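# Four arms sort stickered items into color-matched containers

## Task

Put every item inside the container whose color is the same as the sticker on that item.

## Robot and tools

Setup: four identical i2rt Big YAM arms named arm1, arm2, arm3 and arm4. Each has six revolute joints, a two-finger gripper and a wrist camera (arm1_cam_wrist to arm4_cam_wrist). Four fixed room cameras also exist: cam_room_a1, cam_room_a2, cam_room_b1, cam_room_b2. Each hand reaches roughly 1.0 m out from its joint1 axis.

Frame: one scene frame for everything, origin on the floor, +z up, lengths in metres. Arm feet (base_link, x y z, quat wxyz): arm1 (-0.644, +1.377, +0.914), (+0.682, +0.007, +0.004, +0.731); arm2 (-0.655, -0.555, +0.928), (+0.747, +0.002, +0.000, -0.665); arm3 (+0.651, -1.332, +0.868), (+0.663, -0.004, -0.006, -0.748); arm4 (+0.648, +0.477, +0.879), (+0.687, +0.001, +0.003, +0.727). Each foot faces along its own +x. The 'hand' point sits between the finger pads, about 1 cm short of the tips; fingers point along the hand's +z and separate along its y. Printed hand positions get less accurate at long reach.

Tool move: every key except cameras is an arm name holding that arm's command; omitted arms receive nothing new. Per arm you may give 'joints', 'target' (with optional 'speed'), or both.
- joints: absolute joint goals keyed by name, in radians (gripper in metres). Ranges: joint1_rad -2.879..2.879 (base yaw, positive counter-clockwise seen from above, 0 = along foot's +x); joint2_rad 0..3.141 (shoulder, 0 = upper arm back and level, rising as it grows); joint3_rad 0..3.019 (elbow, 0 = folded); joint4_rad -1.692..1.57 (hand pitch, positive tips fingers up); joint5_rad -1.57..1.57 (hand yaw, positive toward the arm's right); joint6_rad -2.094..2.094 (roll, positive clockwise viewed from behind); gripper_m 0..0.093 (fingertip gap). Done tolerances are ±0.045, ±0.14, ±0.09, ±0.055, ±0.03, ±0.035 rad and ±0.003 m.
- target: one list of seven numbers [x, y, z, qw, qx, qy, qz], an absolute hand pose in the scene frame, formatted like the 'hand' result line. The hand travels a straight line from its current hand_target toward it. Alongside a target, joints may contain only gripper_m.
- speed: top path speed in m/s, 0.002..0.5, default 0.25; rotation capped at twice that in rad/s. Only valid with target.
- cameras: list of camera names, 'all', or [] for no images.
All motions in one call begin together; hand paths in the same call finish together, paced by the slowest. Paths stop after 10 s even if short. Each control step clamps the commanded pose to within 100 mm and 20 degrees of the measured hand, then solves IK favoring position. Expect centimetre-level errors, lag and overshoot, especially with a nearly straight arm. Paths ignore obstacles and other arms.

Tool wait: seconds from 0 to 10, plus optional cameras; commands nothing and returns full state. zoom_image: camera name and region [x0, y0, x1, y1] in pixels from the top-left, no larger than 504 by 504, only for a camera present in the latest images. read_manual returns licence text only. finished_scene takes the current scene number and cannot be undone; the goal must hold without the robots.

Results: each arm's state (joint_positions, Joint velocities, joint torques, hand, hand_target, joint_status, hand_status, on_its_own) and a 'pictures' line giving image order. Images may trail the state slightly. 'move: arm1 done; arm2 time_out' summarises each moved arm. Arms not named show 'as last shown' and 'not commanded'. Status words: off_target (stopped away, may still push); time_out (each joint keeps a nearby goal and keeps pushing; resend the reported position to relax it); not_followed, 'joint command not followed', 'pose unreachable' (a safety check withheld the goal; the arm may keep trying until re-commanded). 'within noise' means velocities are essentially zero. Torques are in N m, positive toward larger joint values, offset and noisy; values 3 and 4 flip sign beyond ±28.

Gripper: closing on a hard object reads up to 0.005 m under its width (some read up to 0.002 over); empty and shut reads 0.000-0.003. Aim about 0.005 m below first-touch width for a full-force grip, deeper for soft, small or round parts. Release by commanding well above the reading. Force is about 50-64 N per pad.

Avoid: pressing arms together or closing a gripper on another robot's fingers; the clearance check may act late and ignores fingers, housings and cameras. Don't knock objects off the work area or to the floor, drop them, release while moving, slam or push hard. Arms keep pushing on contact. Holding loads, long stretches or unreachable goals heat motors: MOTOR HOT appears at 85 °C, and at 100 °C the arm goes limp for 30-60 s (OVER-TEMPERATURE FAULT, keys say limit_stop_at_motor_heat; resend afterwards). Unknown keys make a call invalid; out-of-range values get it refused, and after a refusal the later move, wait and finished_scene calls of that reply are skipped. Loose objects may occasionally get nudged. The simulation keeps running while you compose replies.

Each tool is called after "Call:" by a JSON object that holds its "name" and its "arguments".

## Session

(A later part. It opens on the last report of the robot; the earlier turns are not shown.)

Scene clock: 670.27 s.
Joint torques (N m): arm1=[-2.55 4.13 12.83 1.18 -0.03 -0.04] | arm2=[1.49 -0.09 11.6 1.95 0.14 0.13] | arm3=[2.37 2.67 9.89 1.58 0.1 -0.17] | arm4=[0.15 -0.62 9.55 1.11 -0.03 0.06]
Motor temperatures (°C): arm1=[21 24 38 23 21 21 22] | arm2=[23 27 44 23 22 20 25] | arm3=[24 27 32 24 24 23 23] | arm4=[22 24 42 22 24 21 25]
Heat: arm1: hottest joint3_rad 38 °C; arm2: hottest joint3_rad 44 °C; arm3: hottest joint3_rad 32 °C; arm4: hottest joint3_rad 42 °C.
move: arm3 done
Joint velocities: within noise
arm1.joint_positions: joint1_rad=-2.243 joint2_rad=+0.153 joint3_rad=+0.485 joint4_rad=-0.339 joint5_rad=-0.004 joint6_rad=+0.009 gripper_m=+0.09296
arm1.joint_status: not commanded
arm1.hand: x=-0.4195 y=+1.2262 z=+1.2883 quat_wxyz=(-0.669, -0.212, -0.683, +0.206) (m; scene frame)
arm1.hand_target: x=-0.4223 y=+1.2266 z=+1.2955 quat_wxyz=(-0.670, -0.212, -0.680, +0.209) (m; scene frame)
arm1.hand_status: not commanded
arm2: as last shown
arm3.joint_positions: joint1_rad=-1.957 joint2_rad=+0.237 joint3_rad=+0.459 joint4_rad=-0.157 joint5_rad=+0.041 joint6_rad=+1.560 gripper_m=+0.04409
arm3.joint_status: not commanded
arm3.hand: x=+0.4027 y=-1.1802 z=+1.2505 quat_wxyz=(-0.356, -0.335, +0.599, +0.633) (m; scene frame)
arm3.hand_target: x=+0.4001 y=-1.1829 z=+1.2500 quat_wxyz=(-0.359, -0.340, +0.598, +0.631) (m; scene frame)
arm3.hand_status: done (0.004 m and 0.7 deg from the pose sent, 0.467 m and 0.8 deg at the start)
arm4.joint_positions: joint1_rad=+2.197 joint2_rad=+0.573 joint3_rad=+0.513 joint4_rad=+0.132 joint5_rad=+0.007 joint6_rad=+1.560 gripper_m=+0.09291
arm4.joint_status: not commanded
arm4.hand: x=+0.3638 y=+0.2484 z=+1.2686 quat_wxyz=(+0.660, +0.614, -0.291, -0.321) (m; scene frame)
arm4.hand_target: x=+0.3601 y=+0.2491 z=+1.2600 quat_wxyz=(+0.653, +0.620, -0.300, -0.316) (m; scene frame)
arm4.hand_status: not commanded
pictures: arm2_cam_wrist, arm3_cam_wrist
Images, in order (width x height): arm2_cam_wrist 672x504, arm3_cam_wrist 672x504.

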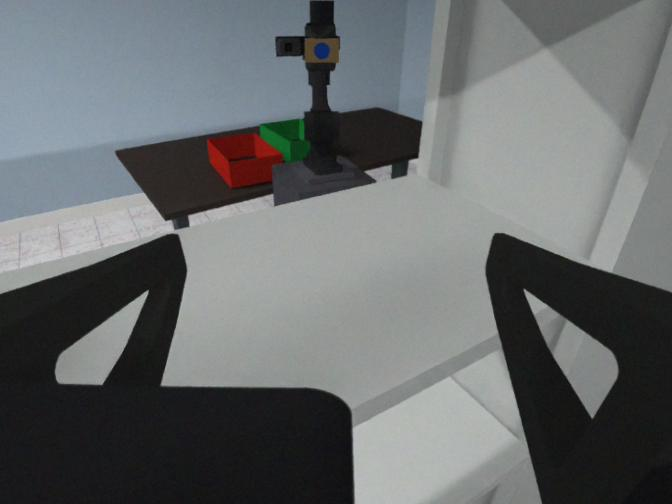

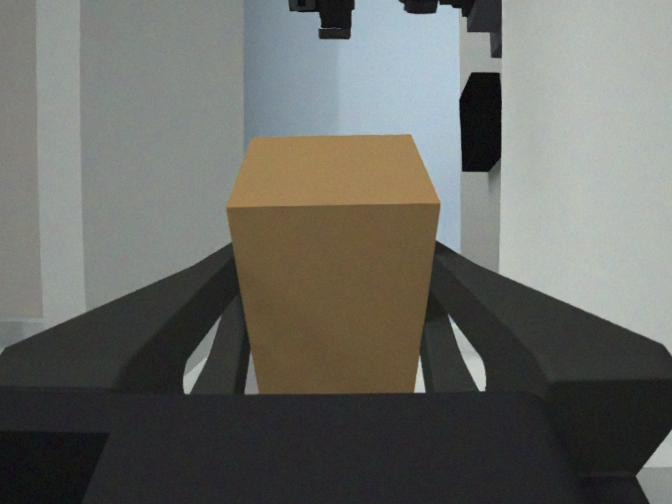

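Call:
{"name": "move", "arguments": {"arm3": {"target": [-0.0205, -0.959, 1.238, -0.3644, -0.3340, 0.5873, 0.6409], "speed": 0.35}, "arm2": {"target": [-0.085, -0.894, 1.23, 0.6994, 0.1825, 0.6638, -0.1923], "speed": 0.35}, "cameras": ["arm3_cam_wrist", "arm2_cam_wrist"]}}

Call:
{"name": "move", "arguments": {"arm2": {"target": [0.007, -0.9487, 1.22, 0.6994, 0.1825, 0.6638, -0.1923], "speed": 0.2}, "cameras": ["arm3_cam_wrist", "arm2_cam_wrist"]}}

Scene clock: 680.97 s.
Joint torques (N m): arm1=[-2.32 5.19 12.97 1.32 -0.06 0.05] | arm2=[0.67 -14.33 15.08 3.11 -0.16 0.13] | arm3=[2.43 -20.25 13.67 1.69 0.07 -0.18] | arm4=[-0.21 -0.67 9.48 1.03 -0.01 0.03]
Motor temperatures (°C): arm1=[21 24 39 23 21 21 22] | arm2=[23 27 41 23 22 20 25] | arm3=[24 26 32 24 24 23 24] | arm4=[22 24 41 22 24 21 25]
Heat: arm1: hottest joint3_rad 39 °C; arm2: hottest joint3_rad 41 °C; arm3: hottest joint3_rad 32 °C; arm4: hottest joint3_rad 41 °C.
move: arm2 off_target; arm3 off_target
Joint velocities: within noise
arm1, arm4: as last shown
arm2.joint_positions: joint1_rad=+0.922 joint2_rad=+1.583 joint3_rad=+0.943 joint4_rad=+0.646 joint5_rad=+0.007 joint6_rad=-0.011 gripper_m=+0.09292
arm2.joint_status: not commanded
arm2.hand: x=-0.0991 y=-0.8858 z=+1.2098 quat_wxyz=(-0.683, -0.185, -0.680, +0.191) (m; scene frame)
arm2.hand_target: x=-0.0866 y=-0.8931 z=+1.2299 quat_wxyz=(-0.699, -0.182, -0.664, +0.192) (m; scene frame)
arm2.hand_status: off_target (0.026 m and 2.7 deg from the pose sent, 0.327 m and 2.2 deg at the start)
arm3.joint_positions: joint1_rad=-1.954 joint2_rad=+1.766 joint3_rad=+1.341 joint4_rad=+0.462 joint5_rad=+0.044 joint6_rad=+1.560 gripper_m=+0.04409
arm3.joint_status: not commanded
arm3.hand: x=-0.0074 y=-0.9553 z=+1.2013 quat_wxyz=(-0.351, -0.341, +0.608, +0.625) (m; scene frame)
arm3.hand_target: x=-0.0180 y=-0.9604 z=+1.2376 quat_wxyz=(-0.365, -0.334, +0.587, +0.641) (m; scene frame)
arm3.hand_status: off_target (0.039 m and 3.5 deg from the pose sent, 0.478 m and 1.9 deg at the start)
pictures: arm2_cam_wrist, arm3_cam_wrist
Images, in order (width x height): arm2_cam_wrist 672x504, arm3_cam_wrist 672x504.

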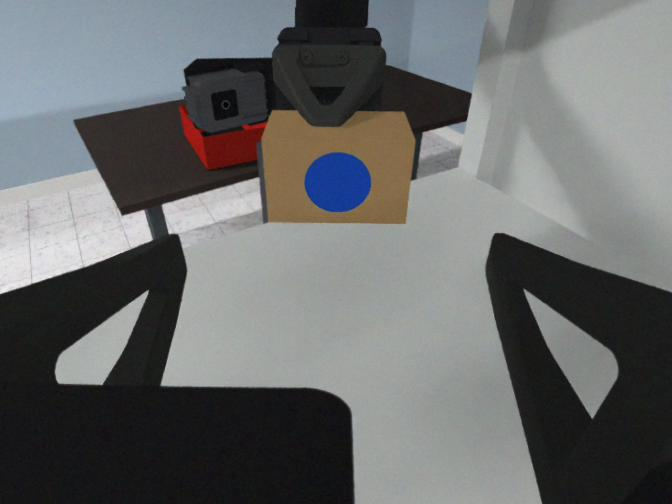

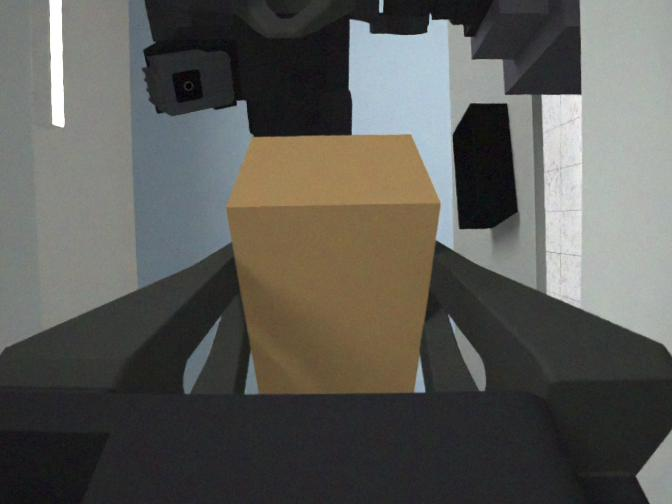

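Scene clock: 682.10 s.
Joint torques (N m): arm1=[-2.37 4.95 12.82 1.43 -0.04 0.04] | arm2=[0.73 -18.2 15.92 1.98 -0.16 0.13] | arm3=[2.61 -20.13 13.71 1.7 0.08 -0.19] | arm4=[0.32 -0.44 9.55 0.9 0 0.04]
Motor temperatures (°C): arm1=[21 24 39 23 21 21 22] | arm2=[23 27 41 23 22 20 25] | arm3=[24 26 32 24 24 23 24] | arm4=[22 24 41 22 24 21 25]
Heat: arm1: hottest joint3_rad 39 °C; arm2: hottest joint3_rad 41 °C; arm3: hottest joint3_rad 32 °C; arm4: hottest joint3_rad 41 °C.
move: arm2 off_target
Joint velocities: within noise
arm1, arm3, arm4: as last shown
arm2.joint_positions: joint1_rad=+0.922 joint2_rad=+1.832 joint3_rad=+1.264 joint4_rad=+0.603 joint5_rad=+0.006 joint6_rad=-0.011 gripper_m=+0.09292
arm2.joint_status: not commanded
arm2.hand: x=-0.0074 y=-0.9396 z=+1.2100 quat_wxyz=(-0.693, -0.182, -0.670, +0.194) (m; scene frame)
arm2.hand_target: x=+0.0056 y=-0.9479 z=+1.2200 quat_wxyz=(-0.699, -0.182, -0.664, +0.192) (m; scene frame)
arm2.hand_status: off_target (0.020 m and 1.1 deg from the pose sent, 0.124 m and 2.7 deg at the start)
pictures: arm2_cam_wrist, arm3_cam_wrist
Images, in order (width x height): arm2_cam_wrist 672x504, arm3_cam_wrist 672x504.

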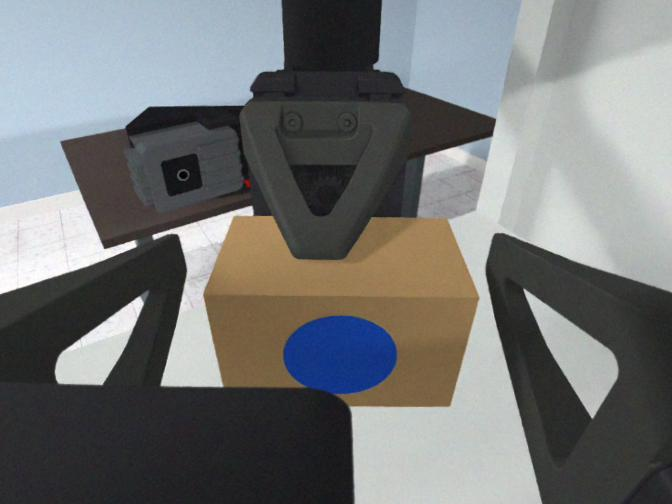

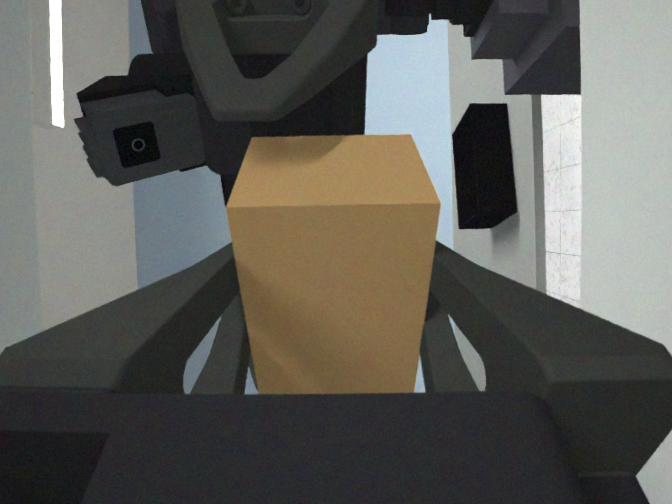

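Call:
{"name": "move", "arguments": {"arm2": {"joints": {"gripper_m": 0.045}}, "cameras": []}}

Call:
{"name": "move", "arguments": {"arm3": {"joints": {"gripper_m": 0.093}}, "cameras": []}}

Call:
{"name": "move", "arguments": {"arm2": {"target": [-0.40, -0.706, 1.27, 0.6994, 0.1825, 0.6638, -0.1923], "speed": 0.4}, "arm4": {"joints": {"joint1_rad": 2.184, "joint2_rad": 0.15, "joint3_rad": 0.5, "joint4_rad": -0.35, "joint5_rad": 0, "joint6_rad": 1.57}}, "cameras": ["arm2_cam_wrist"]}}

Call:
{"name": "move", "arguments": {"arm2": {"joints": {"joint1_rad": 2.125, "joint2_rad": 0.15, "joint3_rad": 0.5, "joint4_rad": -0.35, "joint5_rad": 0, "joint6_rad": 0}}, "arm3": {"target": [0.40, -1.183, 1.25, -0.3586, -0.3403, 0.5984, 0.6305], "speed": 0.4}, "cameras": ["arm2_cam_wrist"]}}

Call:
{"name": "move", "arguments": {"arm2": {"target": [0.0036, -0.0334, 1.22, 0.6851, -0.2263, 0.6502, 0.2384], "speed": 0.4}, "arm4": {"target": [0.072, -0.003, 1.225, 0.6530, 0.6198, -0.2997, -0.3159], "speed": 0.4}, "cameras": ["arm2_cam_wrist", "arm4_cam_wrist"]}}

Scene clock: 693.80 s.
Joint torques (N m): arm1=[-2.49 4.95 12.71 1.44 -0.01 0.01] | arm2=[0.67 -18.26 15.9 1.98 -0.2 0.13] | arm3=[2.49 -20.01 13.71 1.68 -0.06 -0.18] | arm4=[0.09 -0.26 9.5 0.92 -0.05 0.04]
Motor temperatures (°C): arm1=[21 24 39 23 21 21 22] | arm2=[23 27 43 23 22 20 24] | arm3=[24 27 34 24 24 23 24] | arm4=[22 23 41 22 24 21 25]
Heat: arm1: hottest joint3_rad 39 °C; arm2: hottest joint3_rad 43 °C; arm3: hottest joint3_rad 34 °C; arm4: hottest joint3_rad 41 °C.
move: arm2 off_target
Joint velocities: within noise
arm1, arm4: as last shown
arm2.joint_positions: joint1_rad=+0.921 joint2_rad=+1.832 joint3_rad=+1.264 joint4_rad=+0.603 joint5_rad=+0.007 joint6_rad=-0.011 gripper_m=+0.06888
arm2.joint_status: gripper_m off_target (ended at +0.06891, target +0.04500)
arm2.hand: x=-0.0076 y=-0.9400 z=+1.2100 quat_wxyz=(-0.693, -0.183, -0.670, +0.194) (m; scene frame)
arm2.hand_target: x=+0.0057 y=-0.9478 z=+1.2200 quat_wxyz=(-0.699, -0.182, -0.664, +0.192) (m; scene frame)
arm2.hand_status: not commanded
arm3.joint_positions: joint1_rad=-1.954 joint2_rad=+1.766 joint3_rad=+1.341 joint4_rad=+0.462 joint5_rad=+0.047 joint6_rad=+1.560 gripper_m=+0.04409
arm3.joint_status: not commanded
arm3.hand: x=-0.0071 y=-0.9549 z=+1.2013 quat_wxyz=(-0.350, -0.340, +0.609, +0.625) (m; scene frame)
arm3.hand_target: x=-0.0180 y=-0.9603 z=+1.2376 quat_wxyz=(-0.365, -0.334, +0.587, +0.641) (m; scene frame)
arm3.hand_status: not commanded
pictures: none
No camera images: "cameras" was empty.

Scene clock: 694.40 s.
Joint torques (N m): arm1=[-2.14 4.89 12.67 1.35 -0.05 0.01] | arm2=[0.67 -18.26 15.9 2.11 -0.16 0.13] | arm3=[2.32 -20.01 13.68 1.65 -0.05 -0.18] | arm4=[0.62 -0.38 9.48 1.05 -0.04 0.03]
Motor temperatures (°C): arm1=[21 24 39 23 21 21 22] | arm2=[23 27 43 23 22 20 24] | arm3=[24 27 34 24 24 23 24] | arm4=[22 23 41 22 24 21 25]
Heat: arm1: hottest joint3_rad 39 °C; arm2: hottest joint3_rad 43 °C; arm3: hottest joint3_rad 34 °C; arm4: hottest joint3_rad 41 °C.
move: arm3 done
Joint velocities: within noise
arm1, arm4: as last shown
arm2.joint_positions: joint1_rad=+0.921 joint2_rad=+1.832 joint3_rad=+1.264 joint4_rad=+0.601 joint5_rad=+0.006 joint6_rad=-0.011 gripper_m=+0.06888
arm2.joint_status: not commanded
arm2.hand: x=-0.0075 y=-0.9399 z=+1.2095 quat_wxyz=(-0.692, -0.183, -0.671, +0.194) (m; scene frame)
arm2.hand_target: x=+0.0056 y=-0.9478 z=+1.2200 quat_wxyz=(-0.699, -0.182, -0.664, +0.192) (m; scene frame)
arm2.hand_status: not commanded
arm3.joint_positions: joint1_rad=-1.954 joint2_rad=+1.766 joint3_rad=+1.341 joint4_rad=+0.462 joint5_rad=+0.047 joint6_rad=+1.560 gripper_m=+0.09297
arm3.joint_status: all done
arm3.hand: x=-0.0071 y=-0.9549 z=+1.2013 quat_wxyz=(-0.350, -0.340, +0.609, +0.625) (m; scene frame)
arm3.hand_target: x=-0.0180 y=-0.9603 z=+1.2376 quat_wxyz=(-0.365, -0.334, +0.587, +0.641) (m; scene frame)
arm3.hand_status: not commanded
pictures: none
No camera images: "cameras" was empty.

Scene clock: 696.37 s.
Joint torques (N m): arm1=[-2.26 4.48 12.74 1.4 -0.05 0.01] | arm2=[1.44 1.85 12.26 2.09 0.13 0.13] | arm3=[2.37 -20.07 13.67 1.72 -0.04 -0.18] | arm4=[0.32 2.84 9.35 0.99 -0.03 0.05]
Motor temperatures (°C): arm1=[21 24 39 23 21 21 22] | arm2=[23 27 42 23 22 20 25] | arm3=[24 27 35 24 24 23 24] | arm4=[22 23 41 22 24 21 25]
Heat: arm1: hottest joint3_rad 39 °C; arm2: hottest joint3_rad 42 °C; arm3: hottest joint3_rad 35 °C; arm4: hottest joint3_rad 41 °C.
move: arm2 done; arm4 done
Joint velocities: within noise
arm1, arm3: as last shown
arm2.joint_positions: joint1_rad=+0.928 joint2_rad=+0.235 joint3_rad=+0.357 joint4_rad=-0.044 joint5_rad=+0.017 joint6_rad=-0.011 gripper_m=+0.06888
arm2.joint_status: not commanded
arm2.hand: x=-0.4033 y=-0.7069 z=+1.2780 quat_wxyz=(-0.706, -0.180, -0.655, +0.199) (m; scene frame)
arm2.hand_target: x=-0.4002 y=-0.7060 z=+1.2700 quat_wxyz=(-0.699, -0.183, -0.664, +0.192) (m; scene frame)
arm2.hand_status: done (0.009 m and 1.5 deg from the pose sent, 0.461 m and 1.2 deg at the start)
arm4.joint_positions: joint1_rad=+2.193 joint2_rad=+0.155 joint3_rad=+0.501 joint4_rad=-0.338 joint5_rad=+0.003 joint6_rad=+1.560 gripper_m=+0.09291
arm4.joint_status: all done
arm4.hand: x=+0.4440 y=+0.3140 z=+1.2680 quat_wxyz=(+0.640, +0.635, -0.301, -0.311) (m; scene frame)
arm4.hand_target: x=+0.4437 y=+0.3162 z=+1.2658 quat_wxyz=(+0.638, +0.635, -0.307, -0.309) (m; scene frame)
arm4.hand_status: not commanded
pictures: arm2_cam_wrist
Images, in order (width x height): arm2_cam_wrist 672x504.

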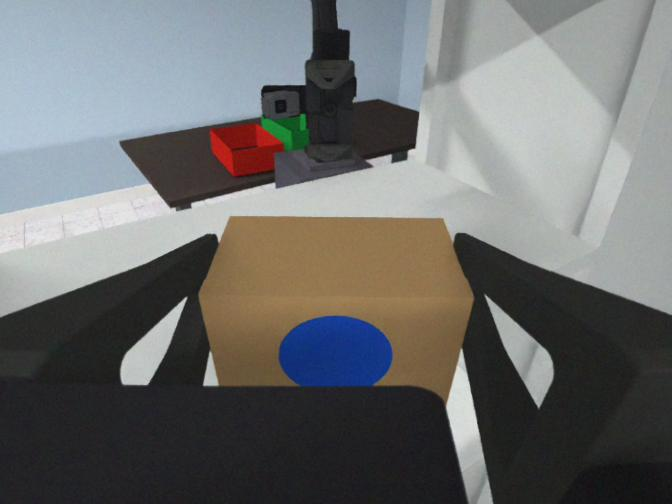

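Scene clock: 698.40 s.
Joint torques (N m): arm1=[-2.08 5.07 12.63 1.35 -0.05 -0.02] | arm2=[1.03 0.91 16.84 2.14 -0.01 0.18] | arm3=[2.14 2.9 9.51 1.44 0.03 -0.17] | arm4=[-0.15 2.78 9.31 0.99 -0.03 0.03]
Motor temperatures (°C): arm1=[21 24 39 23 21 21 22] | arm2=[23 27 42 23 22 20 25] | arm3=[24 27 34 24 24 23 24] | arm4=[22 23 41 22 24 21 25]
Heat: arm1: hottest joint3_rad 39 °C; arm2: hottest joint3_rad 42 °C; arm3: hottest joint3_rad 34 °C; arm4: hottest joint3_rad 41 °C.
move: arm2 done; arm3 done
Joint velocities: within noise
arm1, arm4: as last shown
arm2.joint_positions: joint1_rad=+2.122 joint2_rad=+0.161 joint3_rad=+0.446 joint4_rad=-0.338 joint5_rad=+0.000 joint6_rad=-0.011 gripper_m=+0.06890
arm2.joint_status: all done
arm2.hand: x=-0.4427 y=-0.3889 z=+1.2818 quat_wxyz=(-0.652, +0.241, -0.683, -0.223) (m; scene frame)
arm2.hand_target: x=-0.4501 y=-0.3937 z=+1.3143 quat_wxyz=(-0.669, +0.232, -0.667, -0.234) (m; scene frame)
arm2.hand_status: not commanded
arm3.joint_positions: joint1_rad=-1.954 joint2_rad=+0.234 joint3_rad=+0.462 joint4_rad=-0.154 joint5_rad=+0.042 joint6_rad=+1.560 gripper_m=+0.09297
arm3.joint_status: not commanded
arm3.hand: x=+0.4034 y=-1.1812 z=+1.2543 quat_wxyz=(-0.359, -0.334, +0.596, +0.636) (m; scene frame)
arm3.hand_target: x=+0.4001 y=-1.1830 z=+1.2501 quat_wxyz=(-0.359, -0.340, +0.598, +0.631) (m; scene frame)
arm3.hand_status: done (0.006 m and 1.0 deg from the pose sent, 0.469 m and 1.6 deg at the start)
pictures: arm2_cam_wrist
Images, in order (width x height): arm2_cam_wrist 672x504.

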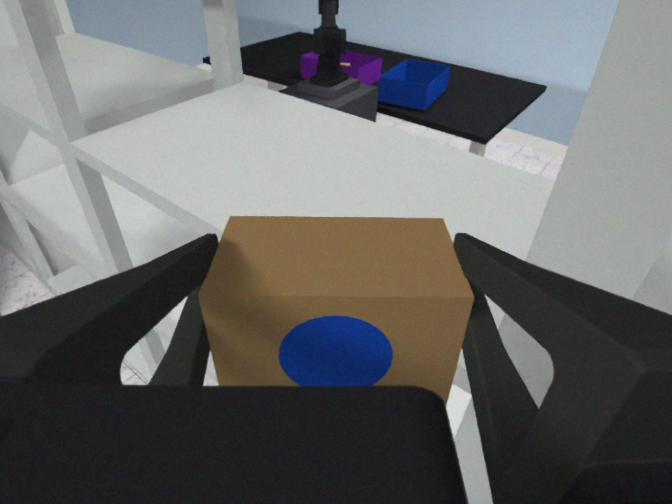

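Scene clock: 700.63 s.
Joint torques (N m): arm1=[-1.96 4.07 12.86 1.4 -0.05 0.01] | arm2=[0.91 -21.6 16.98 2.13 0.07 0.17] | arm3=[2.02 2.73 9.61 1.48 0.03 -0.17] | arm4=[1.55 -18.08 12.7 1.14 0.22 0.03]
Motor temperatures (°C): arm1=[21 24 39 23 21 21 22] | arm2=[23 27 42 23 22 20 25] | arm3=[24 27 34 23 24 23 24] | arm4=[22 23 41 22 24 21 25]
Heat: arm1: hottest joint3_rad 39 °C; arm2: hottest joint3_rad 42 °C; arm3: hottest joint3_rad 34 °C; arm4: hottest joint3_rad 41 °C.
move: arm2 off_target; arm4 off_target
Joint velocities: within noise
arm1, arm3: as last shown
arm2.joint_positions: joint1_rad=+2.122 joint2_rad=+2.000 joint3_rad=+1.512 joint4_rad=+0.505 joint5_rad=+0.000 joint6_rad=-0.011 gripper_m=+0.06890
arm2.joint_status: not commanded
arm2.hand: x=-0.0079 y=-0.0457 z=+1.2021 quat_wxyz=(-0.676, +0.233, -0.660, -0.231) (m; scene frame)
arm2.hand_target: x=+0.0016 y=-0.0349 z=+1.2201 quat_wxyz=(-0.685, +0.226, -0.650, -0.239) (m; scene frame)
arm2.hand_status: off_target (0.025 m and 1.9 deg from the pose sent, 0.574 m and 5.8 deg at the start)
arm4.joint_positions: joint1_rad=+2.209 joint2_rad=+1.739 joint3_rad=+1.270 joint4_rad=+0.491 joint5_rad=+0.030 joint6_rad=+1.560 gripper_m=+0.09292
arm4.joint_status: not commanded
arm4.hand: x=+0.0780 y=+0.0100 z=+1.2086 quat_wxyz=(+0.643, +0.628, -0.302, -0.317) (m; scene frame)
arm4.hand_target: x=+0.0731 y=-0.0021 z=+1.2249 quat_wxyz=(+0.653, +0.620, -0.300, -0.316) (m; scene frame)
arm4.hand_status: off_target (0.022 m and 1.5 deg from the pose sent, 0.491 m and 2.3 deg at the start)
pictures: arm2_cam_wrist, arm4_cam_wrist
Images, in order (width x height): arm2_cam_wrist 672x504, arm4_cam_wrist 672x504.

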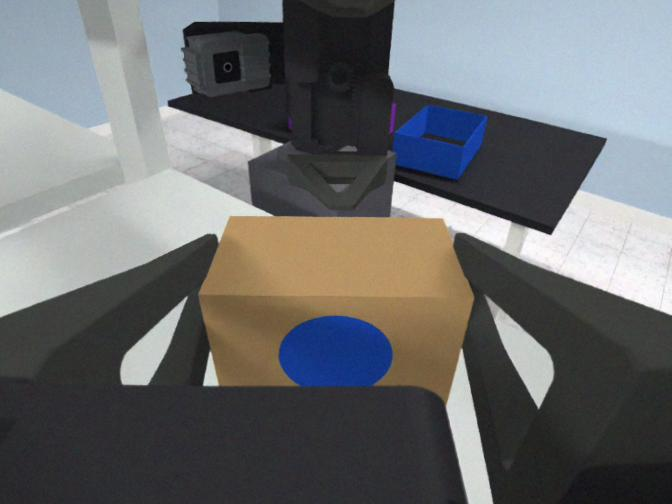

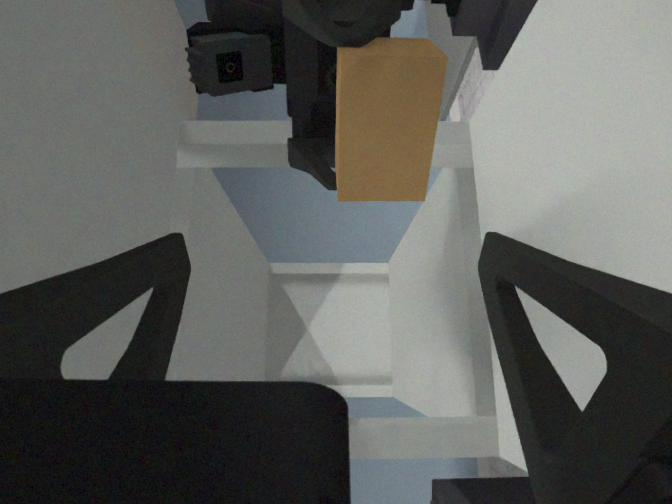

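Call:
{"name": "move", "arguments": {"arm4": {"target": [-0.017, -0.076, 1.203, 0.6530, 0.6198, -0.2997, -0.3159], "speed": 0.2}, "cameras": ["arm4_cam_wrist", "arm2_cam_wrist"]}}

Scene clock: 706.13 s.
Joint torques (N m): arm1=[-2.08 4.78 12.86 1.22 -0.07 0.03] | arm2=[1.03 -21.71 16.96 2.17 0.08 0.16] | arm3=[2.08 2.84 9.57 1.5 0.03 -0.17] | arm4=[1.38 -22.65 13.19 0.99 0.13 0.04]
Motor temperatures (°C): arm1=[21 24 39 23 21 21 21] | arm2=[23 27 42 23 22 20 25] | arm3=[24 27 34 23 24 23 24] | arm4=[22 24 42 22 24 21 25]
Heat: arm1: hottest joint3_rad 39 °C; arm2: hottest joint3_rad 42 °C; arm3: hottest joint3_rad 34 °C; arm4: hottest joint3_rad 42 °C.
move: arm4 off_target
Joint velocities: within noise
arm1.joint_positions: joint1_rad=-2.243 joint2_rad=+0.153 joint3_rad=+0.485 joint4_rad=-0.339 joint5_rad=-0.004 joint6_rad=+0.009 gripper_m=+0.09296
arm1.joint_status: not commanded
arm1.hand: x=-0.4195 y=+1.2262 z=+1.2883 quat_wxyz=(-0.669, -0.212, -0.683, +0.206) (m; scene frame)
arm1.hand_target: x=-0.4223 y=+1.2266 z=+1.2955 quat_wxyz=(-0.670, -0.212, -0.680, +0.209) (m; scene frame)
arm1.hand_status: not commanded
arm2.joint_positions: joint1_rad=+2.122 joint2_rad=+2.000 joint3_rad=+1.512 joint4_rad=+0.504 joint5_rad=+0.000 joint6_rad=-0.011 gripper_m=+0.06890
arm2.joint_status: not commanded
arm2.hand: x=-0.0079 y=-0.0456 z=+1.2021 quat_wxyz=(-0.676, +0.233, -0.660, -0.231) (m; scene frame)
arm2.hand_target: x=+0.0016 y=-0.0349 z=+1.2200 quat_wxyz=(-0.685, +0.226, -0.650, -0.238) (m; scene frame)
arm2.hand_status: not commanded
arm3: as last shown
arm4.joint_positions: joint1_rad=+2.209 joint2_rad=+2.034 joint3_rad=+1.665 joint4_rad=+0.395 joint5_rad=+0.030 joint6_rad=+1.560 gripper_m=+0.09292
arm4.joint_status: not commanded
arm4.hand: x=-0.0106 y=-0.0637 z=+1.1919 quat_wxyz=(+0.644, +0.627, -0.301, -0.318) (m; scene frame)
arm4.hand_target: x=-0.0158 y=-0.0750 z=+1.2027 quat_wxyz=(+0.653, +0.620, -0.300, -0.316) (m; scene frame)
arm4.hand_status: off_target (0.018 m and 1.3 deg from the pose sent, 0.128 m and 1.5 deg at the start)
pictures: arm2_cam_wrist, arm4_cam_wrist
Images, in order (width x height): arm2_cam_wrist 672x504, arm4_cam_wrist 672x504.

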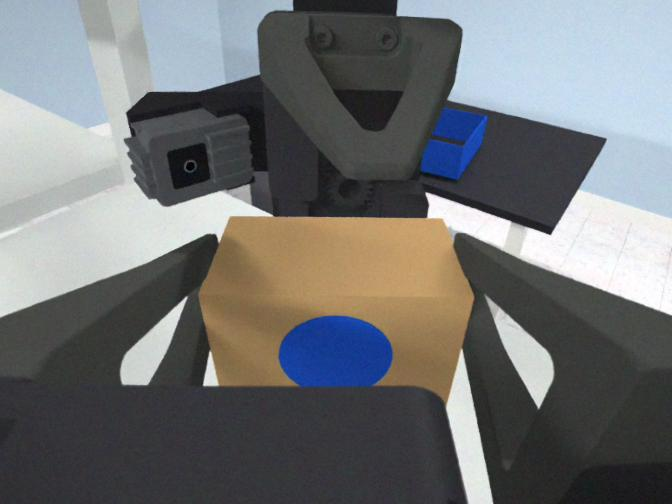

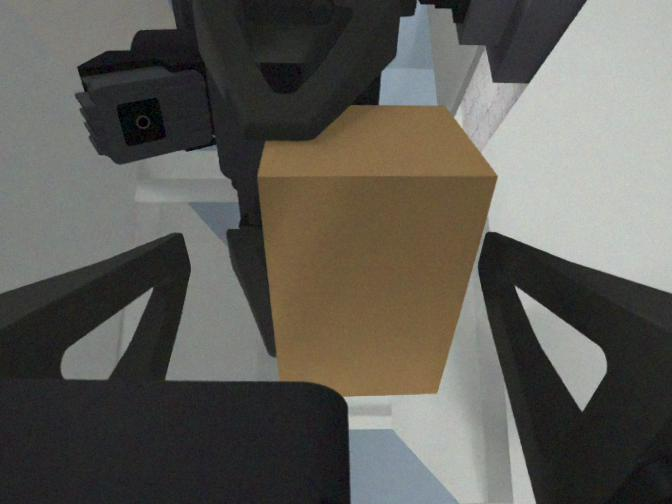

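Call:
{"name": "move", "arguments": {"arm4": {"joints": {"gripper_m": 0.025}}, "cameras": []}}

Call:
{"name": "move", "arguments": {"arm2": {"joints": {"gripper_m": 0.093}}, "cameras": []}}

Call:
{"name": "move", "arguments": {"arm2": {"target": [-0.428, -0.375, 1.28, 0.6679, -0.2324, 0.6679, 0.2324], "speed": 0.4}, "arm4": {"target": [0.40, 0.281, 1.26, 0.6530, 0.6198, -0.2997, -0.3159], "speed": 0.4}, "cameras": ["arm2_cam_wrist", "arm4_cam_wrist"]}}

Scene clock: 713.33 s.
Joint torques (N m): arm1=[-2.37 4.78 12.81 1.47 -0.06 -0.02] | arm2=[1.03 -21.66 16.65 2.14 0.05 0.14] | arm3=[2.02 2.9 9.55 1.5 0.03 -0.17] | arm4=[1.49 -23.12 13.14 1.26 0.12 0.01]
Motor temperatures (°C): arm1=[21 24 39 23 21 21 21] | arm2=[23 27 42 23 22 20 25] | arm3=[24 27 33 23 24 23 24] | arm4=[22 25 42 22 24 21 25]
Heat: arm1: hottest joint3_rad 39 °C; arm2: hottest joint3_rad 42 °C; arm3: hottest joint3_rad 33 °C; arm4: hottest joint3_rad 42 °C.
move: arm4 off_target
Joint velocities: within noise
arm1, arm3: as last shown
arm2.joint_positions: joint1_rad=+2.122 joint2_rad=+2.000 joint3_rad=+1.516 joint4_rad=+0.505 joint5_rad=+0.000 joint6_rad=-0.009 gripper_m=+0.06890
arm2.joint_status: not commanded
arm2.hand: x=-0.0073 y=-0.0453 z=+1.2045 quat_wxyz=(-0.677, +0.232, -0.659, -0.232) (m; scene frame)
arm2.hand_target: x=+0.0016 y=-0.0349 z=+1.2199 quat_wxyz=(-0.685, +0.226, -0.650, -0.239) (m; scene frame)
arm2.hand_status: not commanded
arm4.joint_positions: joint1_rad=+2.209 joint2_rad=+2.036 joint3_rad=+1.665 joint4_rad=+0.389 joint5_rad=+0.030 joint6_rad=+1.562 gripper_m=+0.04451
arm4.joint_status: gripper_m off_target (ended at +0.04453, target +0.02500)
arm4.hand: x=-0.0109 y=-0.0640 z=+1.1886 quat_wxyz=(+0.642, +0.629, -0.303, -0.316) (m; scene frame)
arm4.hand_target: x=-0.0158 y=-0.0749 z=+1.2027 quat_wxyz=(+0.653, +0.620, -0.300, -0.316) (m; scene frame)
arm4.hand_status: not commanded
pictures: none
No camera images: "cameras" was empty.

Scene clock: 713.83 s.
Joint torques (N m): arm1=[-2.02 4.78 12.81 1.33 -0.02 -0.02] | arm2=[0.85 -21.54 16.51 2.11 0.04 0.14] | arm3=[2.02 2.9 9.55 1.47 0.03 -0.17] | arm4=[1.55 -22.89 13.14 1.18 0.11 0.02]
Motor temperatures (°C): arm1=[21 24 39 23 21 21 21] | arm2=[23 27 42 23 22 20 25] | arm3=[24 27 33 23 24 23 24] | arm4=[22 25 42 22 24 21 25]
Heat: arm1: hottest joint3_rad 39 °C; arm2: hottest joint3_rad 42 °C; arm3: hottest joint3_rad 33 °C; arm4: hottest joint3_rad 42 °C.
move: arm2 done
Joint velocities: within noise
arm1, arm3, arm4: as last shown
arm2.joint_positions: joint1_rad=+2.122 joint2_rad=+2.000 joint3_rad=+1.517 joint4_rad=+0.505 joint5_rad=+0.000 joint6_rad=-0.009 gripper_m=+0.09292
arm2.joint_status: all done
arm2.hand: x=-0.0071 y=-0.0452 z=+1.2052 quat_wxyz=(-0.677, +0.231, -0.659, -0.232) (m; scene frame)
arm2.hand_target: x=+0.0016 y=-0.0349 z=+1.2201 quat_wxyz=(-0.685, +0.226, -0.650, -0.239) (m; scene frame)
arm2.hand_status: not commanded
pictures: none
No camera images: "cameras" was empty.

Scene clock: 716.03 s.
Joint torques (N m): arm1=[-2.43 4.6 12.77 1.28 -0.07 0] | arm2=[1.49 2.2 11.73 1.99 0.15 0.15] | arm3=[1.96 2.84 9.59 1.51 0.04 -0.17] | arm4=[0.21 1.96 9.85 1.11 -0.06 0.03]
Motor temperatures (°C): arm1=[21 24 39 23 21 21 21] | arm2=[23 27 42 23 22 20 25] | arm3=[24 26 33 23 24 23 24] | arm4=[22 25 42 22 24 21 25]
Heat: arm1: hottest joint3_rad 39 °C; arm2: hottest joint3_rad 42 °C; arm3: hottest joint3_rad 33 °C; arm4: hottest joint3_rad 42 °C.
move: arm2 off_target; arm4 done
Joint velocities: within noise
arm1, arm3: as last shown
arm2.joint_positions: joint1_rad=+2.124 joint2_rad=+0.223 joint3_rad=+0.421 joint4_rad=-0.167 joint5_rad=+0.007 joint6_rad=-0.009 gripper_m=+0.09292
arm2.joint_status: not commanded
arm2.hand: x=-0.4290 y=-0.3789 z=+1.2920 quat_wxyz=(-0.681, +0.229, -0.656, -0.231) (m; scene frame)
arm2.hand_target: x=-0.4281 y=-0.3752 z=+1.2799 quat_wxyz=(-0.668, +0.232, -0.668, -0.232) (m; scene frame)
arm2.hand_status: off_target (0.013 m and 2.0 deg from the pose sent, 0.540 m and 1.5 deg at the start)
arm4.joint_positions: joint1_rad=+2.196 joint2_rad=+0.359 joint3_rad=+0.466 joint4_rad=-0.044 joint5_rad=+0.007 joint6_rad=+1.562 gripper_m=+0.04450
arm4.joint_status: not commanded
arm4.hand: x=+0.4030 y=+0.2806 z=+1.2642 quat_wxyz=(+0.658, +0.616, -0.293, -0.319) (m; scene frame)
arm4.hand_target: x=+0.4000 y=+0.2811 z=+1.2600 quat_wxyz=(+0.653, +0.620, -0.300, -0.316) (m; scene frame)
arm4.hand_status: done (0.005 m and 1.1 deg from the pose sent, 0.541 m and 1.7 deg at the start)
pictures: arm2_cam_wrist, arm4_cam_wrist
Images, in order (width x height): arm2_cam_wrist 672x504, arm4_cam_wrist 672x504.

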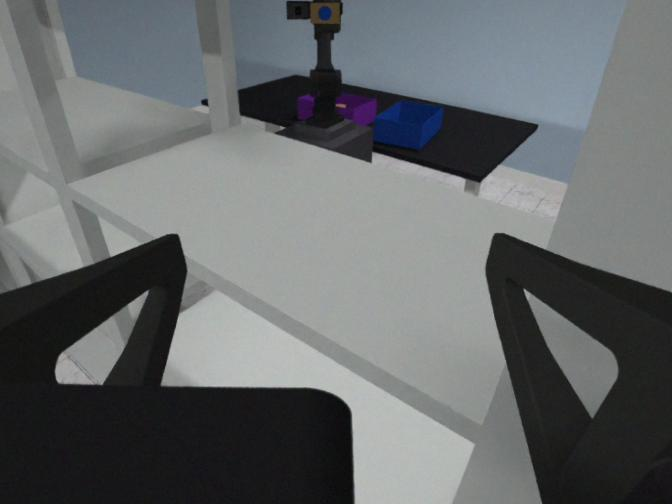

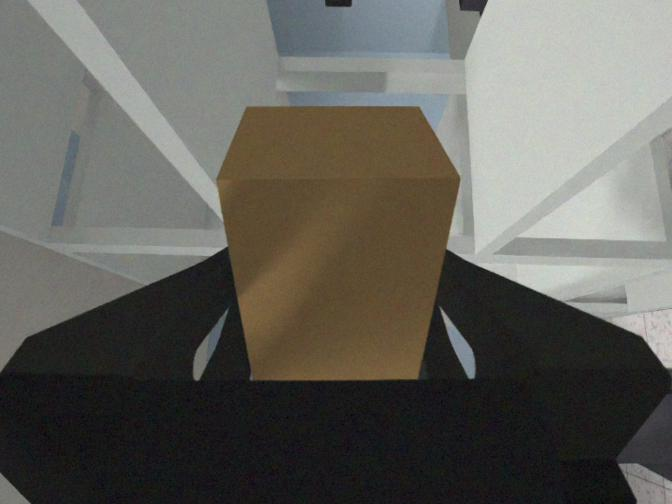

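Call:
{"name": "move", "arguments": {"arm4": {"joints": {"joint1_rad": -1.774, "joint2_rad": 1.756, "joint3_rad": 1.427, "joint4_rad": -1.242, "joint5_rad": 0, "joint6_rad": 0}}, "cameras": ["arm4_cam_wrist"]}}

Call:
{"name": "move", "arguments": {"arm4": {"target": [1.150, 0.403, 0.76, 0, -0.073, 0.9973, 0], "speed": 0.25}, "cameras": ["arm4_cam_wrist"]}}

Scene clock: 735.23 s.
Joint torques (N m): arm1=[-1.85 4.95 12.79 1.54 -0.05 0.02] | arm2=[1.49 2.2 11.74 1.98 0.14 0.14] | arm3=[2.08 2.78 9.57 1.46 0.04 -0.16] | arm4=[1.32 -16.62 8.68 -0.32 -0.01 0.17]
Motor temperatures (°C): arm1=[21 24 39 23 21 21 21] | arm2=[23 27 40 23 22 20 24] | arm3=[24 26 32 23 24 23 23] | arm4=[22 24 42 22 25 21 26]
Heat: arm1: hottest joint3_rad 39 °C; arm2: hottest joint3_rad 40 °C; arm3: hottest joint3_rad 32 °C; arm4: hottest joint3_rad 42 °C.
move: arm4 done
Joint velocities: within noise
arm1, arm2, arm3: as last shown
arm2.joint_positions: joint1_rad=+2.124 joint2_rad=+0.223 joint3_rad=+0.421 joint4_rad=-0.168 joint5_rad=+0.007 joint6_rad=-0.009 gripper_m=+0.09292
arm2.hand: x=-0.4290 y=-0.3789 z=+1.2919 quat_wxyz=(-0.681, +0.229, -0.657, -0.231) (m; scene frame)
arm4.joint_positions: joint1_rad=-1.779 joint2_rad=+1.736 joint3_rad=+1.417 joint4_rad=-1.232 joint5_rad=+0.003 joint6_rad=-0.011 gripper_m=+0.04458
arm4.joint_status: all done
arm4.hand: x=+1.1610 y=+0.3987 z=+1.0039 quat_wxyz=(-0.007, -0.070, -0.998, +0.004) (m; scene frame)
arm4.hand_target: x=+1.1624 y=+0.4013 z=+0.9979 quat_wxyz=(+0.003, -0.073, -0.997, +0.002) (m; scene frame)
arm4.hand_status: not commanded
pictures: arm4_cam_wrist
Images, in order (width x height): arm4_cam_wrist 672x504.

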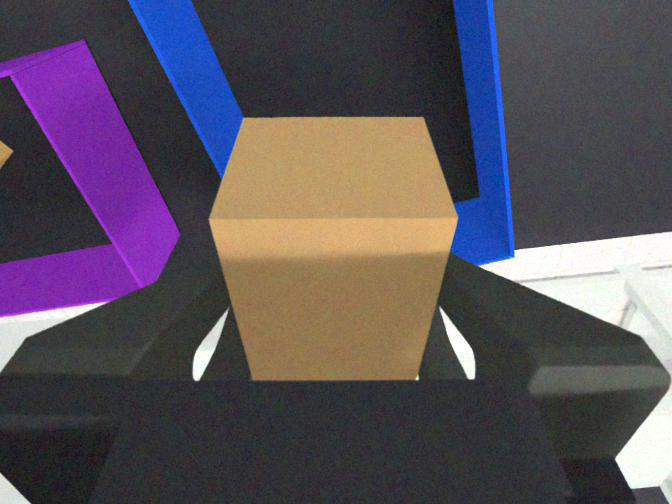

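Scene clock: 736.97 s.
Joint torques (N m): arm1=[-1.96 4.37 12.86 1.35 -0.06 -0.02] | arm2=[1.55 2.08 11.74 2 0.14 0.14] | arm3=[2.08 2.96 9.57 1.46 0.04 -0.17] | arm4=[1.26 -18.26 5.48 0.42 -0.05 -0.07]
Motor temperatures (°C): arm1=[21 24 39 23 21 21 21] | arm2=[23 27 40 23 22 20 24] | arm3=[24 26 32 23 24 23 23] | arm4=[22 24 41 22 25 21 26]
Heat: arm1: hottest joint3_rad 39 °C; arm2: hottest joint3_rad 40 °C; arm3: hottest joint3_rad 32 °C; arm4: hottest joint3_rad 41 °C.
move: arm4 done
Joint velocities: within noise
arm1, arm2, arm3: as last shown
arm4.joint_positions: joint1_rad=-1.779 joint2_rad=+2.077 joint3_rad=+1.189 joint4_rad=-0.685 joint5_rad=-0.001 joint6_rad=-0.278 gripper_m=+0.04458
arm4.joint_status: not commanded
arm4.hand: x=+1.1467 y=+0.4004 z=+0.7634 quat_wxyz=(+0.004, +0.063, -0.998, +0.001) (m; scene frame)
arm4.hand_target: x=+1.1500 y=+0.4030 z=+0.7601 quat_wxyz=(+0.000, +0.073, -0.997, +0.000) (m; scene frame)
arm4.hand_status: done (0.005 m and 1.2 deg from the pose sent, 0.244 m and 16.4 deg at the start)
pictures: arm4_cam_wrist
Images, in order (width x height): arm4_cam_wrist 672x504.

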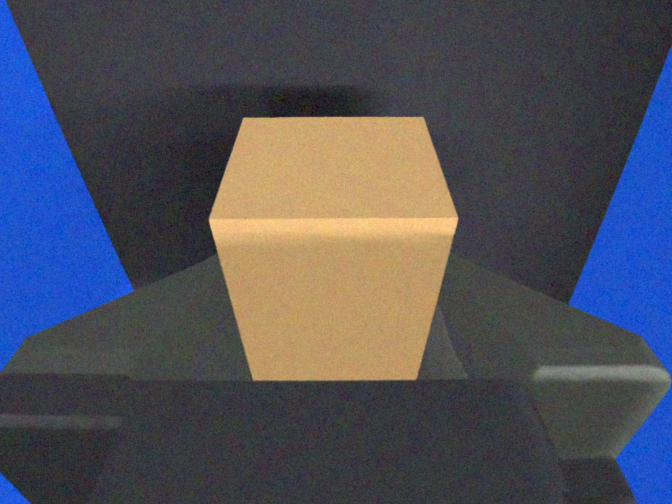

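Call:
{"name": "move", "arguments": {"arm4": {"target": [1.150, 0.403, 0.735, 0, -0.073, 0.9973, 0], "speed": 0.1}, "cameras": ["arm4_cam_wrist"]}}

Scene clock: 739.90 s.
Joint torques (N m): arm1=[-1.79 4.72 12.83 1.4 -0.03 0.01] | arm2=[1.49 2.14 11.71 1.95 0.14 0.15] | arm3=[2.02 2.84 9.51 1.47 0.04 -0.16] | arm4=[0.85 -18.2 5.48 0.39 -0.07 -0.08]
Motor temperatures (°C): arm1=[21 24 39 23 21 21 21] | arm2=[23 27 40 23 22 20 24] | arm3=[24 26 32 23 24 23 23] | arm4=[22 24 41 22 25 21 26]
Heat: arm1: hottest joint3_rad 39 °C; arm2: hottest joint3_rad 40 °C; arm3: hottest joint3_rad 32 °C; arm4: hottest joint3_rad 41 °C.
move: arm4 off_target
Joint velocities: within noise
arm1, arm2: as last shown
arm3.joint_positions: joint1_rad=-1.954 joint2_rad=+0.234 joint3_rad=+0.462 joint4_rad=-0.154 joint5_rad=+0.042 joint6_rad=+1.560 gripper_m=+0.09297
arm3.joint_status: not commanded
arm3.hand: x=+0.4034 y=-1.1812 z=+1.2543 quat_wxyz=(-0.359, -0.334, +0.596, +0.636) (m; scene frame)
arm3.hand_target: x=+0.4001 y=-1.1830 z=+1.2501 quat_wxyz=(-0.359, -0.340, +0.598, +0.631) (m; scene frame)
arm3.hand_status: not commanded
arm4.joint_positions: joint1_rad=-1.779 joint2_rad=+2.115 joint3_rad=+1.189 joint4_rad=-0.635 joint5_rad=-0.001 joint6_rad=-0.279 gripper_m=+0.04458
arm4.joint_status: not commanded
arm4.hand: x=+1.1493 y=+0.4000 z=+0.7451 quat_wxyz=(-0.002, +0.064, -0.998, +0.002) (m; scene frame)
arm4.hand_target: x=+1.1498 y=+0.4030 z=+0.7352 quat_wxyz=(+0.000, +0.073, -0.997, +0.000) (m; scene frame)
arm4.hand_status: off_target (0.011 m and 1.1 deg from the pose sent, 0.029 m and 1.2 deg at the start)
pictures: arm4_cam_wrist
Images, in order (width x height): arm4_cam_wrist 672x504.

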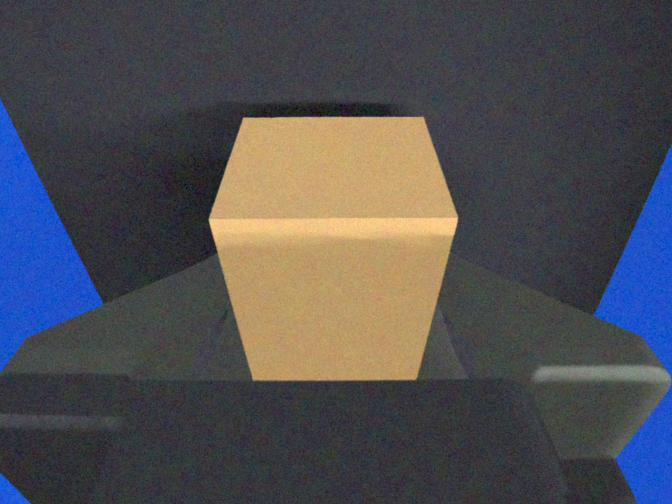

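Call:
{"name": "move", "arguments": {"arm4": {"joints": {"gripper_m": 0.07}}, "cameras": ["arm4_cam_wrist"]}}

Call:
{"name": "move", "arguments": {"arm4": {"target": [1.13, 0.403, 0.98, 0, -0.073, 0.9973, 0], "joints": {"gripper_m": 0.093}, "speed": 0.3}, "cameras": ["arm4_cam_wrist"]}}

Call:
{"name": "move", "arguments": {"arm4": {"joints": {"joint1_rad": -1.63, "joint2_rad": 1.384, "joint3_rad": 1.342, "joint4_rad": -1.005, "joint5_rad": 0, "joint6_rad": 0}}, "cameras": ["arm4_cam_wrist"]}}

Scene clock: 749.13 s.
Joint torques (N m): arm1=[-2.9 5.07 12.79 1.5 -0.08 0] | arm2=[1.49 2.2 11.71 1.98 0.13 0.15] | arm3=[2.14 2.96 9.62 1.48 0.04 -0.17] | arm4=[1.49 -17.85 5.45 0.5 -0.07 -0.07]
Motor temperatures (°C): arm1=[21 24 39 23 21 21 21] | arm2=[23 26 39 23 22 20 24] | arm3=[24 26 32 23 24 23 23] | arm4=[22 24 39 22 25 21 26]
Heat: arm1: hottest joint3_rad 39 °C; arm2: hottest joint3_rad 39 °C; arm3: hottest joint3_rad 32 °C; arm4: hottest joint3_rad 39 °C.
move: arm4 done
Joint velocities: within noise
arm1, arm2, arm3: as last shown
arm4.joint_positions: joint1_rad=-1.779 joint2_rad=+2.115 joint3_rad=+1.189 joint4_rad=-0.634 joint5_rad=-0.001 joint6_rad=-0.279 gripper_m=+0.06991
arm4.joint_status: all done
arm4.hand: x=+1.1494 y=+0.4000 z=+0.7451 quat_wxyz=(-0.003, +0.064, -0.998, +0.002) (m; scene frame)
arm4.hand_target: x=+1.1498 y=+0.4030 z=+0.7352 quat_wxyz=(+0.000, +0.073, -0.997, +0.000) (m; scene frame)
arm4.hand_status: not commanded
pictures: arm4_cam_wrist
Images, in order (width x height): arm4_cam_wrist 672x504.

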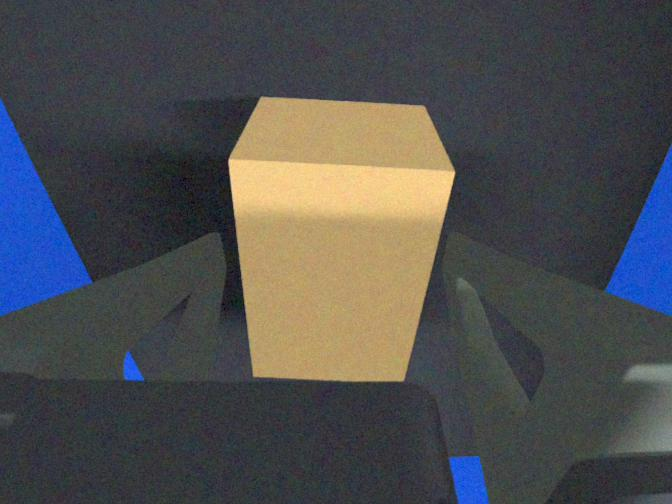

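Scene clock: 750.67 s.
Joint torques (N m): arm1=[-2.67 4.66 12.67 1.35 -0.05 0.01] | arm2=[1.49 2.08 11.71 2 0.14 0.14] | arm3=[2.02 2.73 9.54 1.48 0.03 -0.17] | arm4=[0.62 -15.97 9.99 -0.35 -0.04 -0.08]
Motor temperatures (°C): arm1=[21 24 39 23 21 21 21] | arm2=[23 26 39 23 22 20 24] | arm3=[24 26 32 23 24 23 23] | arm4=[22 24 39 22 25 21 26]
Heat: arm1: hottest joint3_rad 39 °C; arm2: hottest joint3_rad 39 °C; arm3: hottest joint3_rad 32 °C; arm4: hottest joint3_rad 39 °C.
move: arm4 off_target
Joint velocities: within noise
arm1.joint_positions: joint1_rad=-2.243 joint2_rad=+0.153 joint3_rad=+0.485 joint4_rad=-0.339 joint5_rad=-0.004 joint6_rad=+0.009 gripper_m=+0.09296
arm1.joint_status: not commanded
arm1.hand: x=-0.4195 y=+1.2262 z=+1.2883 quat_wxyz=(-0.669, -0.212, -0.683, +0.206) (m; scene frame)
arm1.hand_target: x=-0.4223 y=+1.2266 z=+1.2955 quat_wxyz=(-0.670, -0.212, -0.680, +0.209) (m; scene frame)
arm1.hand_status: not commanded
arm2, arm3: as last shown
arm4.joint_positions: joint1_rad=-1.779 joint2_rad=+1.685 joint3_rad=+1.254 joint4_rad=-1.153 joint5_rad=-0.001 joint6_rad=-0.286 gripper_m=+0.09288
arm4.joint_status: all done
arm4.hand: x=+1.1189 y=+0.4056 z=+0.9706 quat_wxyz=(+0.009, +0.067, -0.998, +0.000) (m; scene frame)
arm4.hand_target: x=+1.1297 y=+0.4030 z=+0.9801 quat_wxyz=(+0.000, +0.073, -0.997, +0.000) (m; scene frame)
arm4.hand_status: off_target (0.015 m and 1.2 deg from the pose sent, 0.236 m and 1.1 deg at the start)
pictures: arm4_cam_wrist
Images, in order (width x height): arm4_cam_wrist 672x504.

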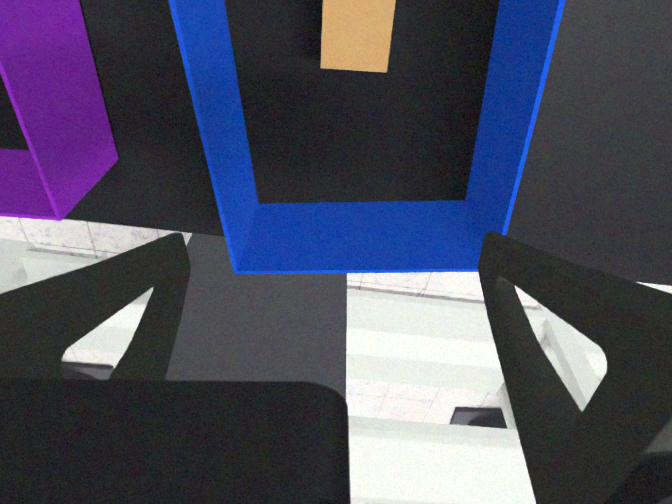

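Scene clock: 752.00 s.
Joint torques (N m): arm1=[-2.32 4.48 13 1.58 -0.07 0] | arm2=[1.49 2.08 11.71 1.96 0.14 0.15] | arm3=[2.08 2.78 9.57 1.47 0.04 -0.17] | arm4=[0.15 -11.46 10.73 1.18 0.15 0.19]
Motor temperatures (°C): arm1=[21 24 39 23 21 21 21] | arm2=[23 26 39 23 22 20 24] | arm3=[24 26 32 23 24 23 23] | arm4=[22 24 39 22 25 21 26]
Heat: arm1: hottest joint3_rad 39 °C; arm2: hottest joint3_rad 39 °C; arm3: hottest joint3_rad 32 °C; arm4: hottest joint3_rad 39 °C.
move: arm4 done
Joint velocities: within noise
arm1, arm2, arm3: as last shown
arm4.joint_positions: joint1_rad=-1.625 joint2_rad=+1.367 joint3_rad=+1.322 joint4_rad=-1.016 joint5_rad=-0.001 joint6_rad=-0.014 gripper_m=+0.09289
arm4.joint_status: all done
arm4.hand: x=+1.1625 y=+0.4793 z=+1.1600 quat_wxyz=(-0.250, +0.009, -0.968, +0.003) (m; scene frame)
arm4.hand_target: x=+1.1721 y=+0.4764 z=+1.1629 quat_wxyz=(-0.257, -0.001, -0.967, +0.002) (m; scene frame)
arm4.hand_status: not commanded
pictures: arm4_cam_wrist
Images, in order (width x height): arm4_cam_wrist 672x504.

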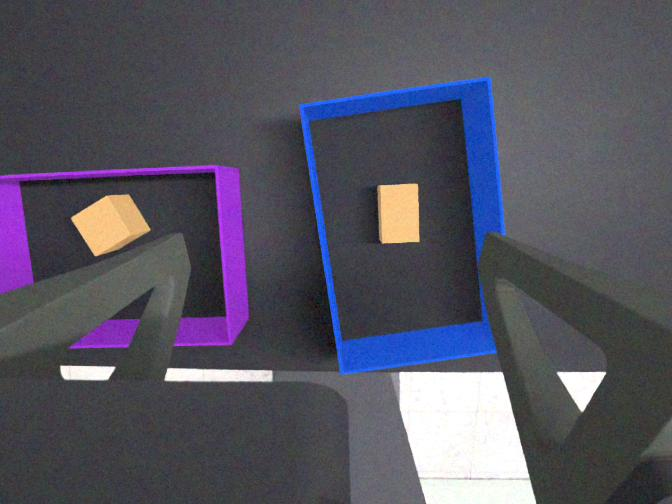

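Call:
{"name": "move", "arguments": {"arm4": {"target": [1.150, 0.753, 0.93, 0, -0.2419, 0.9703, 0], "speed": 0.3}, "cameras": ["arm4_cam_wrist"]}}

Scene clock: 767.13 s.
Joint torques (N m): arm1=[-2.08 4.84 12.7 1.46 -0.02 0.01] | arm2=[1.67 2.14 11.74 1.95 0.14 0.14] | arm3=[2.02 2.9 9.61 1.5 0.04 -0.16] | arm4=[0.09 -19.08 10.7 -0.27 0.03 0.07]
Motor temperatures (°C): arm1=[21 24 39 23 21 21 21] | arm2=[23 26 39 23 22 20 24] | arm3=[24 25 31 23 24 23 23] | arm4=[22 24 39 22 25 21 25]
Heat: arm1: hottest joint3_rad 39 °C; arm2: hottest joint3_rad 39 °C; arm3: hottest joint3_rad 31 °C; arm4: hottest joint3_rad 39 °C.
move: arm4 off_target
Joint velocities: within noise
arm1, arm2, arm3: as last shown
arm4.joint_positions: joint1_rad=-1.117 joint2_rad=+1.930 joint3_rad=+1.469 joint4_rad=-1.126 joint5_rad=+0.001 joint6_rad=+0.010 gripper_m=+0.09289
arm4.joint_status: not commanded
arm4.hand: x=+1.1342 y=+0.7490 z=+0.9215 quat_wxyz=(+0.010, +0.248, -0.969, +0.004) (m; scene frame)
arm4.hand_target: x=+1.1495 y=+0.7526 z=+0.9302 quat_wxyz=(+0.000, +0.242, -0.970, +0.000) (m; scene frame)
arm4.hand_status: off_target (0.018 m and 1.4 deg from the pose sent, 0.358 m and 39.4 deg at the start)
pictures: arm4_cam_wrist
Images, in order (width x height): arm4_cam_wrist 672x504.

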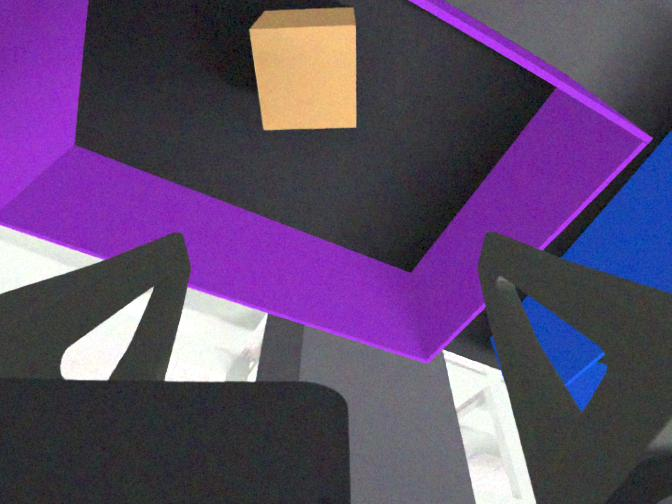

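Call:
{"name": "move", "arguments": {"arm4": {"target": [1.137, 0.770, 0.745, 0, -0.2419, 0.9703, 0], "speed": 0.25}, "cameras": ["arm4_cam_wrist"]}}

Scene clock: 805.80 s.
Joint torques (N m): arm1=[-2.02 5.25 12.92 1.29 -0.02 -0.01] | arm2=[1.61 2.14 11.73 1.98 0.13 0.15] | arm3=[1.9 2.84 9.54 1.47 0.04 -0.17] | arm4=[1.08 -19.96 6.48 0.28 -0.05 0.19]
Motor temperatures (°C): arm1=[21 24 39 23 21 21 21] | arm2=[23 26 38 23 22 20 24] | arm3=[24 25 31 23 24 23 23] | arm4=[22 27 41 22 25 21 25]
Heat: arm1: hottest joint3_rad 39 °C; arm2: hottest joint3_rad 38 °C; arm3: hottest joint3_rad 31 °C; arm4: hottest joint3_rad 41 °C.
move: arm4 done
Joint velocities: within noise
arm1, arm3: as last shown
arm2.joint_positions: joint1_rad=+2.124 joint2_rad=+0.223 joint3_rad=+0.421 joint4_rad=-0.168 joint5_rad=+0.007 joint6_rad=-0.009 gripper_m=+0.09292
arm2.joint_status: not commanded
arm2.hand: x=-0.4290 y=-0.3789 z=+1.2919 quat_wxyz=(-0.681, +0.229, -0.657, -0.231) (m; scene frame)
arm2.hand_target: x=-0.4281 y=-0.3752 z=+1.2799 quat_wxyz=(-0.668, +0.232, -0.668, -0.232) (m; scene frame)
arm2.hand_status: not commanded
arm4.joint_positions: joint1_rad=-1.090 joint2_rad=+2.201 joint3_rad=+1.406 joint4_rad=-0.770 joint5_rad=+0.002 joint6_rad=+0.037 gripper_m=+0.09289
arm4.joint_status: not commanded
arm4.hand: x=+1.1365 y=+0.7671 z=+0.7538 quat_wxyz=(-0.001, +0.247, -0.969, +0.001) (m; scene frame)
arm4.hand_target: x=+1.1369 y=+0.7698 z=+0.7451 quat_wxyz=(+0.000, +0.242, -0.970, +0.000) (m; scene frame)
arm4.hand_status: done (0.009 m and 0.6 deg from the pose sent, 0.178 m and 1.4 deg at the start)
pictures: arm4_cam_wrist
Images, in order (width x height): arm4_cam_wrist 672x504.

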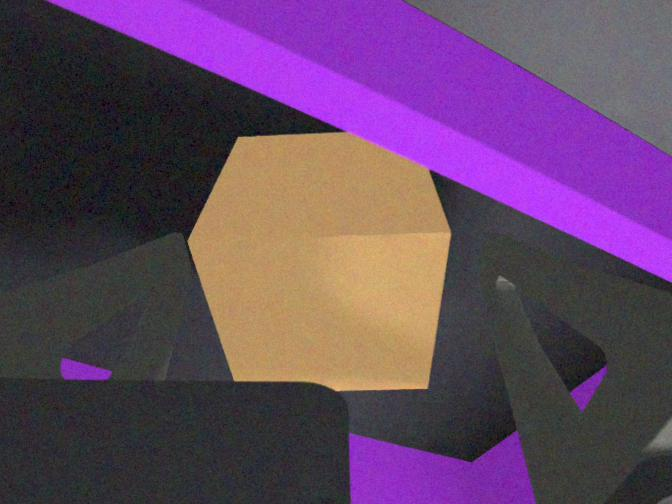

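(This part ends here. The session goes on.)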